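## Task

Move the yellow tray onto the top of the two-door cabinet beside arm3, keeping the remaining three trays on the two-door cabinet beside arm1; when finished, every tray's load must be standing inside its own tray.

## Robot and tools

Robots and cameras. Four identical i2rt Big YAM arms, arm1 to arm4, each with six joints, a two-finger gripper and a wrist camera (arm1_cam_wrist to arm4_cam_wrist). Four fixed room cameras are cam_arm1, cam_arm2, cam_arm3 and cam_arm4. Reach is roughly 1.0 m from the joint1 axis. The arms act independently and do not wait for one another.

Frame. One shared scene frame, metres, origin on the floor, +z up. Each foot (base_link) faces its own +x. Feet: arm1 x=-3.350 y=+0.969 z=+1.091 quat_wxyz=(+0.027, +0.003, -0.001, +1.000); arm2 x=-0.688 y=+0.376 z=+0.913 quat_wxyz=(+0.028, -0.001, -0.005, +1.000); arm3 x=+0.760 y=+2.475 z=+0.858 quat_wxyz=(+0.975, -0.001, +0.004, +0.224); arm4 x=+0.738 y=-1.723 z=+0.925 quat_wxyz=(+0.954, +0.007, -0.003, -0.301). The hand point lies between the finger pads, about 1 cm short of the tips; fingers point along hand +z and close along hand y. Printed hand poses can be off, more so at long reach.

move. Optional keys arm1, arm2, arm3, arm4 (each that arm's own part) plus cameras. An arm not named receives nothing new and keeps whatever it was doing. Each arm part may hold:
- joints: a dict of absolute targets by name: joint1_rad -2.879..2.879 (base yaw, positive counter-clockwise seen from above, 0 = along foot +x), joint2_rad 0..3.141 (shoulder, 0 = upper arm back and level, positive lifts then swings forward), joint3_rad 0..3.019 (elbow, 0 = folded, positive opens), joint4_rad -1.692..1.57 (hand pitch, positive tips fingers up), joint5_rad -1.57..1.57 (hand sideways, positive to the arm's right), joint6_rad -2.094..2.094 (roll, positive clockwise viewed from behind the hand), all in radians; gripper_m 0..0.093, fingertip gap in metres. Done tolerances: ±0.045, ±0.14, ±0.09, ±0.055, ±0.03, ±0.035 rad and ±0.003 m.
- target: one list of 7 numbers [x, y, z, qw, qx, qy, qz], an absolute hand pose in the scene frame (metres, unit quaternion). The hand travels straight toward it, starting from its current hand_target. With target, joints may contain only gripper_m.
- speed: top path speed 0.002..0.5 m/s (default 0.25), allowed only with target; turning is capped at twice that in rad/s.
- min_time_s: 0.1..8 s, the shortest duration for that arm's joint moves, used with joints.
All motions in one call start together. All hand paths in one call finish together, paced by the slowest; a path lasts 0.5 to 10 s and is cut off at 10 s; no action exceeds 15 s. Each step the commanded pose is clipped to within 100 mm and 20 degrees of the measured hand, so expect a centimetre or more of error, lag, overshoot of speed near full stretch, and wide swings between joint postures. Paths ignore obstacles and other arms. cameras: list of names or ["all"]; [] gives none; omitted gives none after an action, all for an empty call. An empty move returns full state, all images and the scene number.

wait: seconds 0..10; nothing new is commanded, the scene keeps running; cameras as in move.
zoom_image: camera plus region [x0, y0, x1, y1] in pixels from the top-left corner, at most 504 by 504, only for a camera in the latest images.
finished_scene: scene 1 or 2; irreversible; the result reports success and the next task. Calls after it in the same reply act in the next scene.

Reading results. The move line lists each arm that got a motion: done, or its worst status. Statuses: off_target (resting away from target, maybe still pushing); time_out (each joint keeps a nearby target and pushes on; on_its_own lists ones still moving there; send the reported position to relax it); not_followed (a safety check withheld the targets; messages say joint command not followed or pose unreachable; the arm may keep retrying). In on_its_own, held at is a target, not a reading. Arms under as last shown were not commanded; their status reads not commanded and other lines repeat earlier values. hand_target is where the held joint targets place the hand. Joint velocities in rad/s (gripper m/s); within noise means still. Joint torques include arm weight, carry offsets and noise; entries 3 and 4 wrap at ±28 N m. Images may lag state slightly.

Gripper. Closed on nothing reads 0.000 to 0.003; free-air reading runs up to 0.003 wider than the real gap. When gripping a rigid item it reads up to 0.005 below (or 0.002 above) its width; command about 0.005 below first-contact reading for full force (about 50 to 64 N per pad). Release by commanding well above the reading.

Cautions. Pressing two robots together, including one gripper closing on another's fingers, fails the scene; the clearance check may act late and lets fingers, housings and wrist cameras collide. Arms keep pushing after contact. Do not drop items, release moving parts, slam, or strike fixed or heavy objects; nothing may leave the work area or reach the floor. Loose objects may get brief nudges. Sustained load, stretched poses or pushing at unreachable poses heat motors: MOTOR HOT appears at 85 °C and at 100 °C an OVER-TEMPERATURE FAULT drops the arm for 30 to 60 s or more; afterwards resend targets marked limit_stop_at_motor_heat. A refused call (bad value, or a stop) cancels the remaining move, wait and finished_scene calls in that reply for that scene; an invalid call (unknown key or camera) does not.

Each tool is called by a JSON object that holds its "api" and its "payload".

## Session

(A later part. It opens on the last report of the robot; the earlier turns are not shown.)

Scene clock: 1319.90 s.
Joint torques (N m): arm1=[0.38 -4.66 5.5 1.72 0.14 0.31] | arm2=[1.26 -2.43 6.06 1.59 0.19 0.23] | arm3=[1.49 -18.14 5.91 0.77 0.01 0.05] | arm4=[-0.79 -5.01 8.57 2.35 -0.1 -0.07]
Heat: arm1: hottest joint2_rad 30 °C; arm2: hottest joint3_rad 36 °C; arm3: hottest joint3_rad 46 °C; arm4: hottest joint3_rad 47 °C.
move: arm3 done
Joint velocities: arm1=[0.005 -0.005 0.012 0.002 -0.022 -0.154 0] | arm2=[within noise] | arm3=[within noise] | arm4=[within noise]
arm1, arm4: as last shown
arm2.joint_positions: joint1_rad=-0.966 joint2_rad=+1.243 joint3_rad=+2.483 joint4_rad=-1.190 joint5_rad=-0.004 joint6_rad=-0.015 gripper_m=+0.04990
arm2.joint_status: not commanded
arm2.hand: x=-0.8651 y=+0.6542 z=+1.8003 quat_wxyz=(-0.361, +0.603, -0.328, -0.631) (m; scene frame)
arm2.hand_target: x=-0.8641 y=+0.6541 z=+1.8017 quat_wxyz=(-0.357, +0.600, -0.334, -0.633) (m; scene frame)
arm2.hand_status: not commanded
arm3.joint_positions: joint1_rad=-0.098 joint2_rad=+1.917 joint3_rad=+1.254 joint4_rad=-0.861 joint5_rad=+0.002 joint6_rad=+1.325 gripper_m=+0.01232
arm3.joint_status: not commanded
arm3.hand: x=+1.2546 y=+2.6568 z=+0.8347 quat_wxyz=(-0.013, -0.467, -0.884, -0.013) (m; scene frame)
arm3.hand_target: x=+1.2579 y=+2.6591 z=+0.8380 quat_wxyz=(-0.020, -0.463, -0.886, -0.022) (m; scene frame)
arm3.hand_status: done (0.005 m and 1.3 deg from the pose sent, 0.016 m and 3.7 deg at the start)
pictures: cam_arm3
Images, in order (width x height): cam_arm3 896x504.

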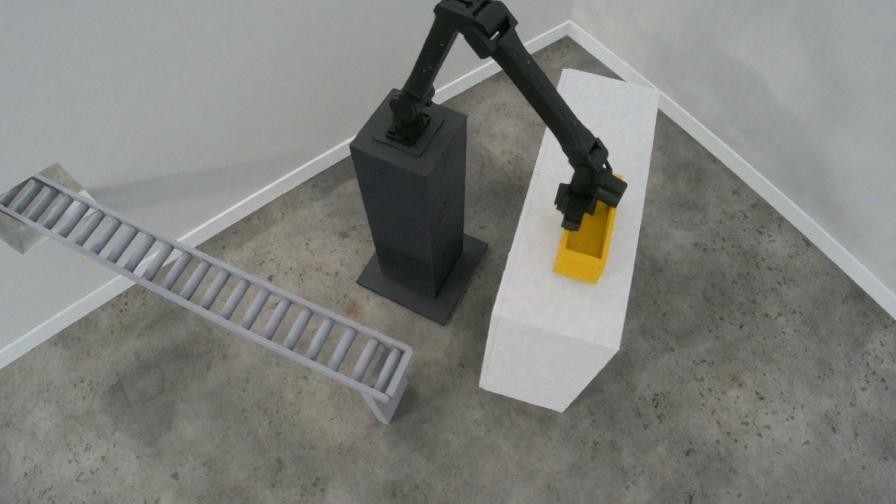

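{"api": "move", "payload": {"arm3": {"target": [1.256, 2.658, 0.824, 0.004, 0.4633, 0.8862, 0.004], "speed": 0.08}, "cameras": ["cam_arm3"]}}

{"api": "zoom_image", "payload": {"camera": "cam_arm3", "region": [520, 160, 660, 300]}}

Scene clock: 1330.03 s.
Joint torques (N m): arm1=[0.32 -4.54 5.5 1.73 0.13 0.32] | arm2=[1.14 -1.26 6.39 1.32 0.26 0.23] | arm3=[1.55 -16.26 7.8 -0.5 0.27 0.03] | arm4=[-0.97 -4.89 8.53 2.39 -0.09 -0.04]
Heat: arm1: hottest joint2_rad 30 °C; arm2: hottest joint3_rad 36 °C; arm3: hottest joint3_rad 46 °C; arm4: hottest joint3_rad 47 °C.
move: arm3 done
Joint velocities: within noise
arm1, arm2, arm4: as last shown
arm3.joint_positions: joint1_rad=-0.098 joint2_rad=+1.936 joint3_rad=+1.254 joint4_rad=-0.861 joint5_rad=-0.004 joint6_rad=+1.324 gripper_m=+0.01232
arm3.joint_status: not commanded
arm3.hand: x=+1.2514 y=+2.6567 z=+0.8251 quat_wxyz=(-0.005, -0.466, -0.885, -0.008) (m; scene frame)
arm3.hand_target: x=+1.2558 y=+2.6580 z=+0.8240 quat_wxyz=(-0.004, -0.463, -0.886, -0.004) (m; scene frame)
arm3.hand_status: done (0.005 m and 0.6 deg from the pose sent, 0.011 m and 1.6 deg at the start)
pictures: cam_arm3
Images, in order (width x height): cam_arm3 896x504.

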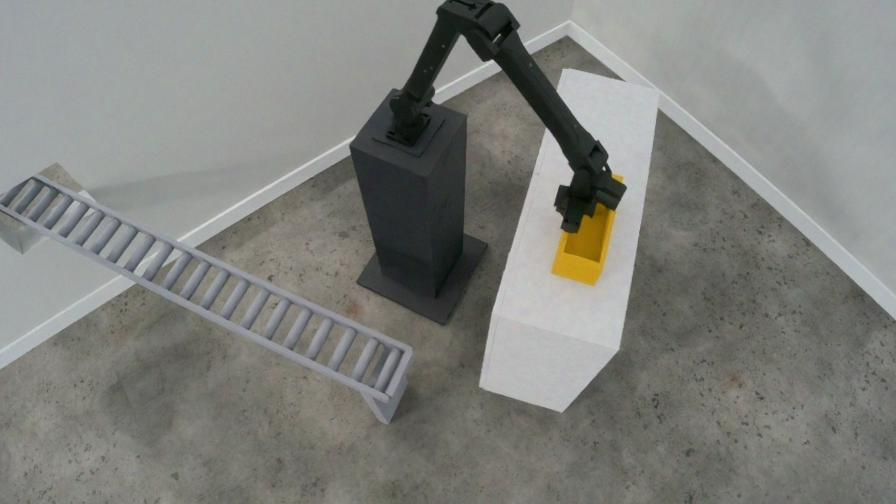

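Scaled by 3.600 from the camera's 896x504 image, which has a finer 1280x720 frame.

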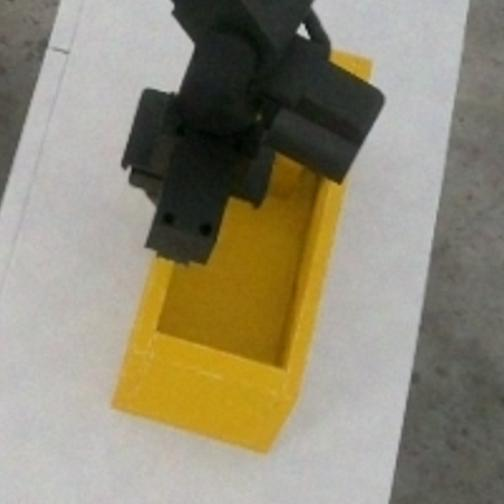

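{"api": "move", "payload": {"arm3": {"joints": {"gripper_m": 0.05}}, "cameras": []}}

{"api": "move", "payload": {"arm3": {"target": [1.252, 2.657, 1.02, 0.004, 0.4633, 0.8862, 0.004], "speed": 0.25}, "cameras": ["arm3_cam_wrist", "cam_arm1", "cam_arm3"]}}

{"api": "zoom_image", "payload": {"camera": "cam_arm1", "region": [440, 140, 700, 290]}}

{"api": "zoom_image", "payload": {"camera": "cam_arm3", "region": [520, 160, 660, 300]}}

Scene clock: 1344.30 s.
Joint torques (N m): arm1=[0.21 -4.42 5.48 1.81 0.13 0.3] | arm2=[0.85 -1.96 6.16 1.44 0.28 0.14] | arm3=[1.55 -17.08 7.71 -0.35 0.26 0.04] | arm4=[-0.97 -5.01 8.49 2.32 -0.1 -0.05]
Heat: arm1: hottest joint2_rad 30 °C; arm2: hottest joint3_rad 36 °C; arm3: hottest joint3_rad 45 °C; arm4: hottest joint3_rad 47 °C.
move: arm3 done
Joint velocities: within noise
arm1, arm2, arm4: as last shown
arm3.joint_positions: joint1_rad=-0.098 joint2_rad=+1.947 joint3_rad=+1.254 joint4_rad=-0.865 joint5_rad=-0.004 joint6_rad=+1.324 gripper_m=+0.04987
arm3.joint_status: all done
arm3.hand: x=+1.2488 y=+2.6557 z=+0.8198 quat_wxyz=(+0.000, -0.466, -0.885, -0.003) (m; scene frame)
arm3.hand_target: x=+1.2559 y=+2.6580 z=+0.8240 quat_wxyz=(-0.004, -0.463, -0.886, -0.004) (m; scene frame)
arm3.hand_status: not commanded
pictures: none
No camera images: "cameras" was empty.

Scene clock: 1345.93 s.
Joint torques (N m): arm1=[0.32 -4.48 5.48 1.72 0.12 0.3] | arm2=[1.26 -1.9 6.04 1.29 0.34 0.2] | arm3=[1.55 -16.91 12.52 -0.47 0.26 0.05] | arm4=[-0.85 -5.07 8.49 2.35 -0.09 -0.06]
Heat: arm1: hottest joint2_rad 30 °C; arm2: hottest joint3_rad 36 °C; arm3: hottest joint3_rad 46 °C; arm4: hottest joint3_rad 47 °C.
move: arm3 off_target
Joint velocities: within noise
arm1, arm2, arm4: as last shown
arm3.joint_positions: joint1_rad=-0.098 joint2_rad=+1.721 joint3_rad=+1.439 joint4_rad=-1.325 joint5_rad=-0.004 joint6_rad=+1.324 gripper_m=+0.04997
arm3.joint_status: not commanded
arm3.hand: x=+1.2337 y=+2.6502 z=+0.9949 quat_wxyz=(+0.016, -0.466, -0.884, +0.016) (m; scene frame)
arm3.hand_target: x=+1.2506 y=+2.6566 z=+1.0202 quat_wxyz=(-0.004, -0.463, -0.886, -0.004) (m; scene frame)
arm3.hand_status: off_target (0.032 m and 3.2 deg from the pose sent, 0.200 m and 0.6 deg at the start)
pictures: arm3_cam_wrist, cam_arm1, cam_arm3
Images, in order (width x height): arm3_cam_wrist 672x504, cam_arm1 896x504, cam_arm3 896x504.

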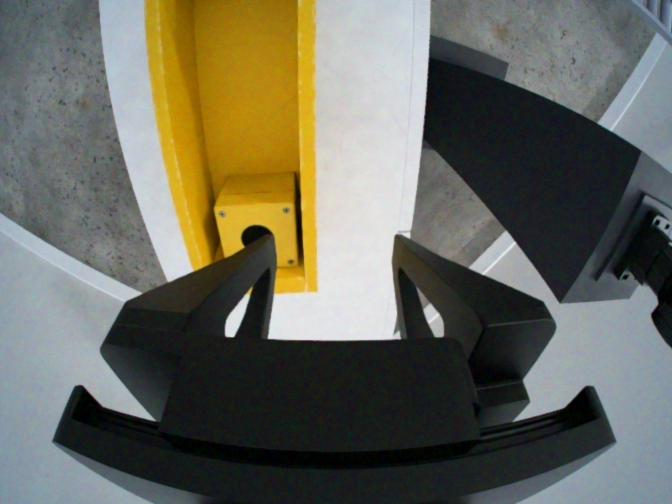

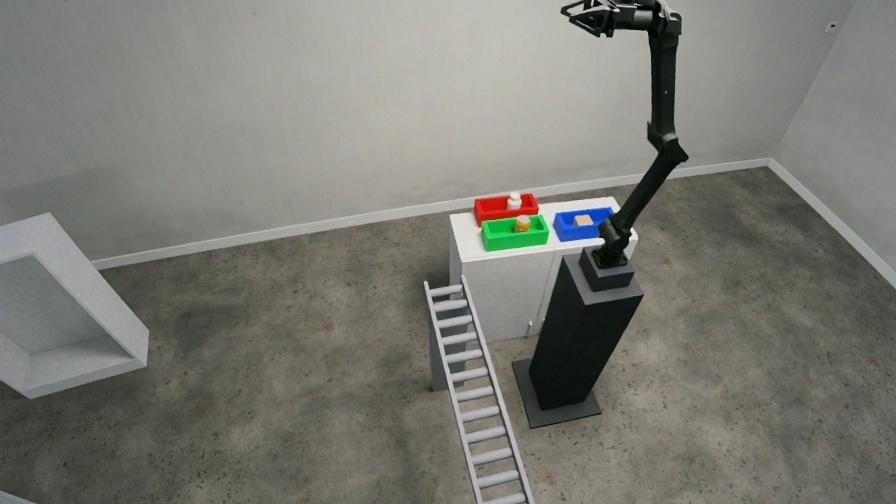

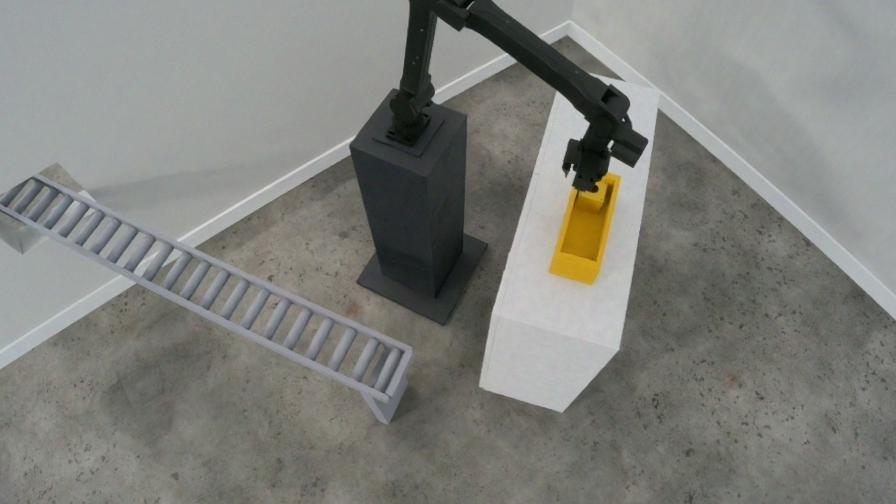

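Scaled by 1.938 from the camera's 896x504 image, which has a finer 1280x720 frame.

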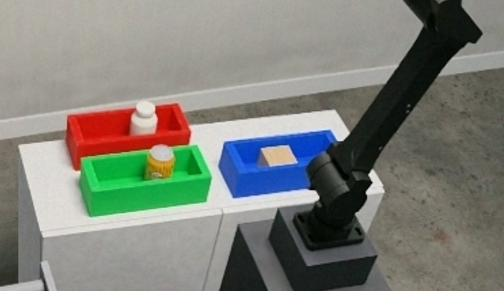

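Scaled by 3.600 from the camera's 896x504 image, which has a finer 1280x720 frame.

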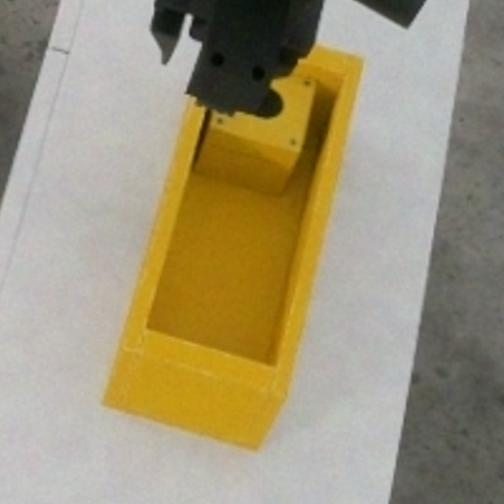

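{"api": "finished_scene", "payload": {"scene": 2}}

The scene is finished: the task was done.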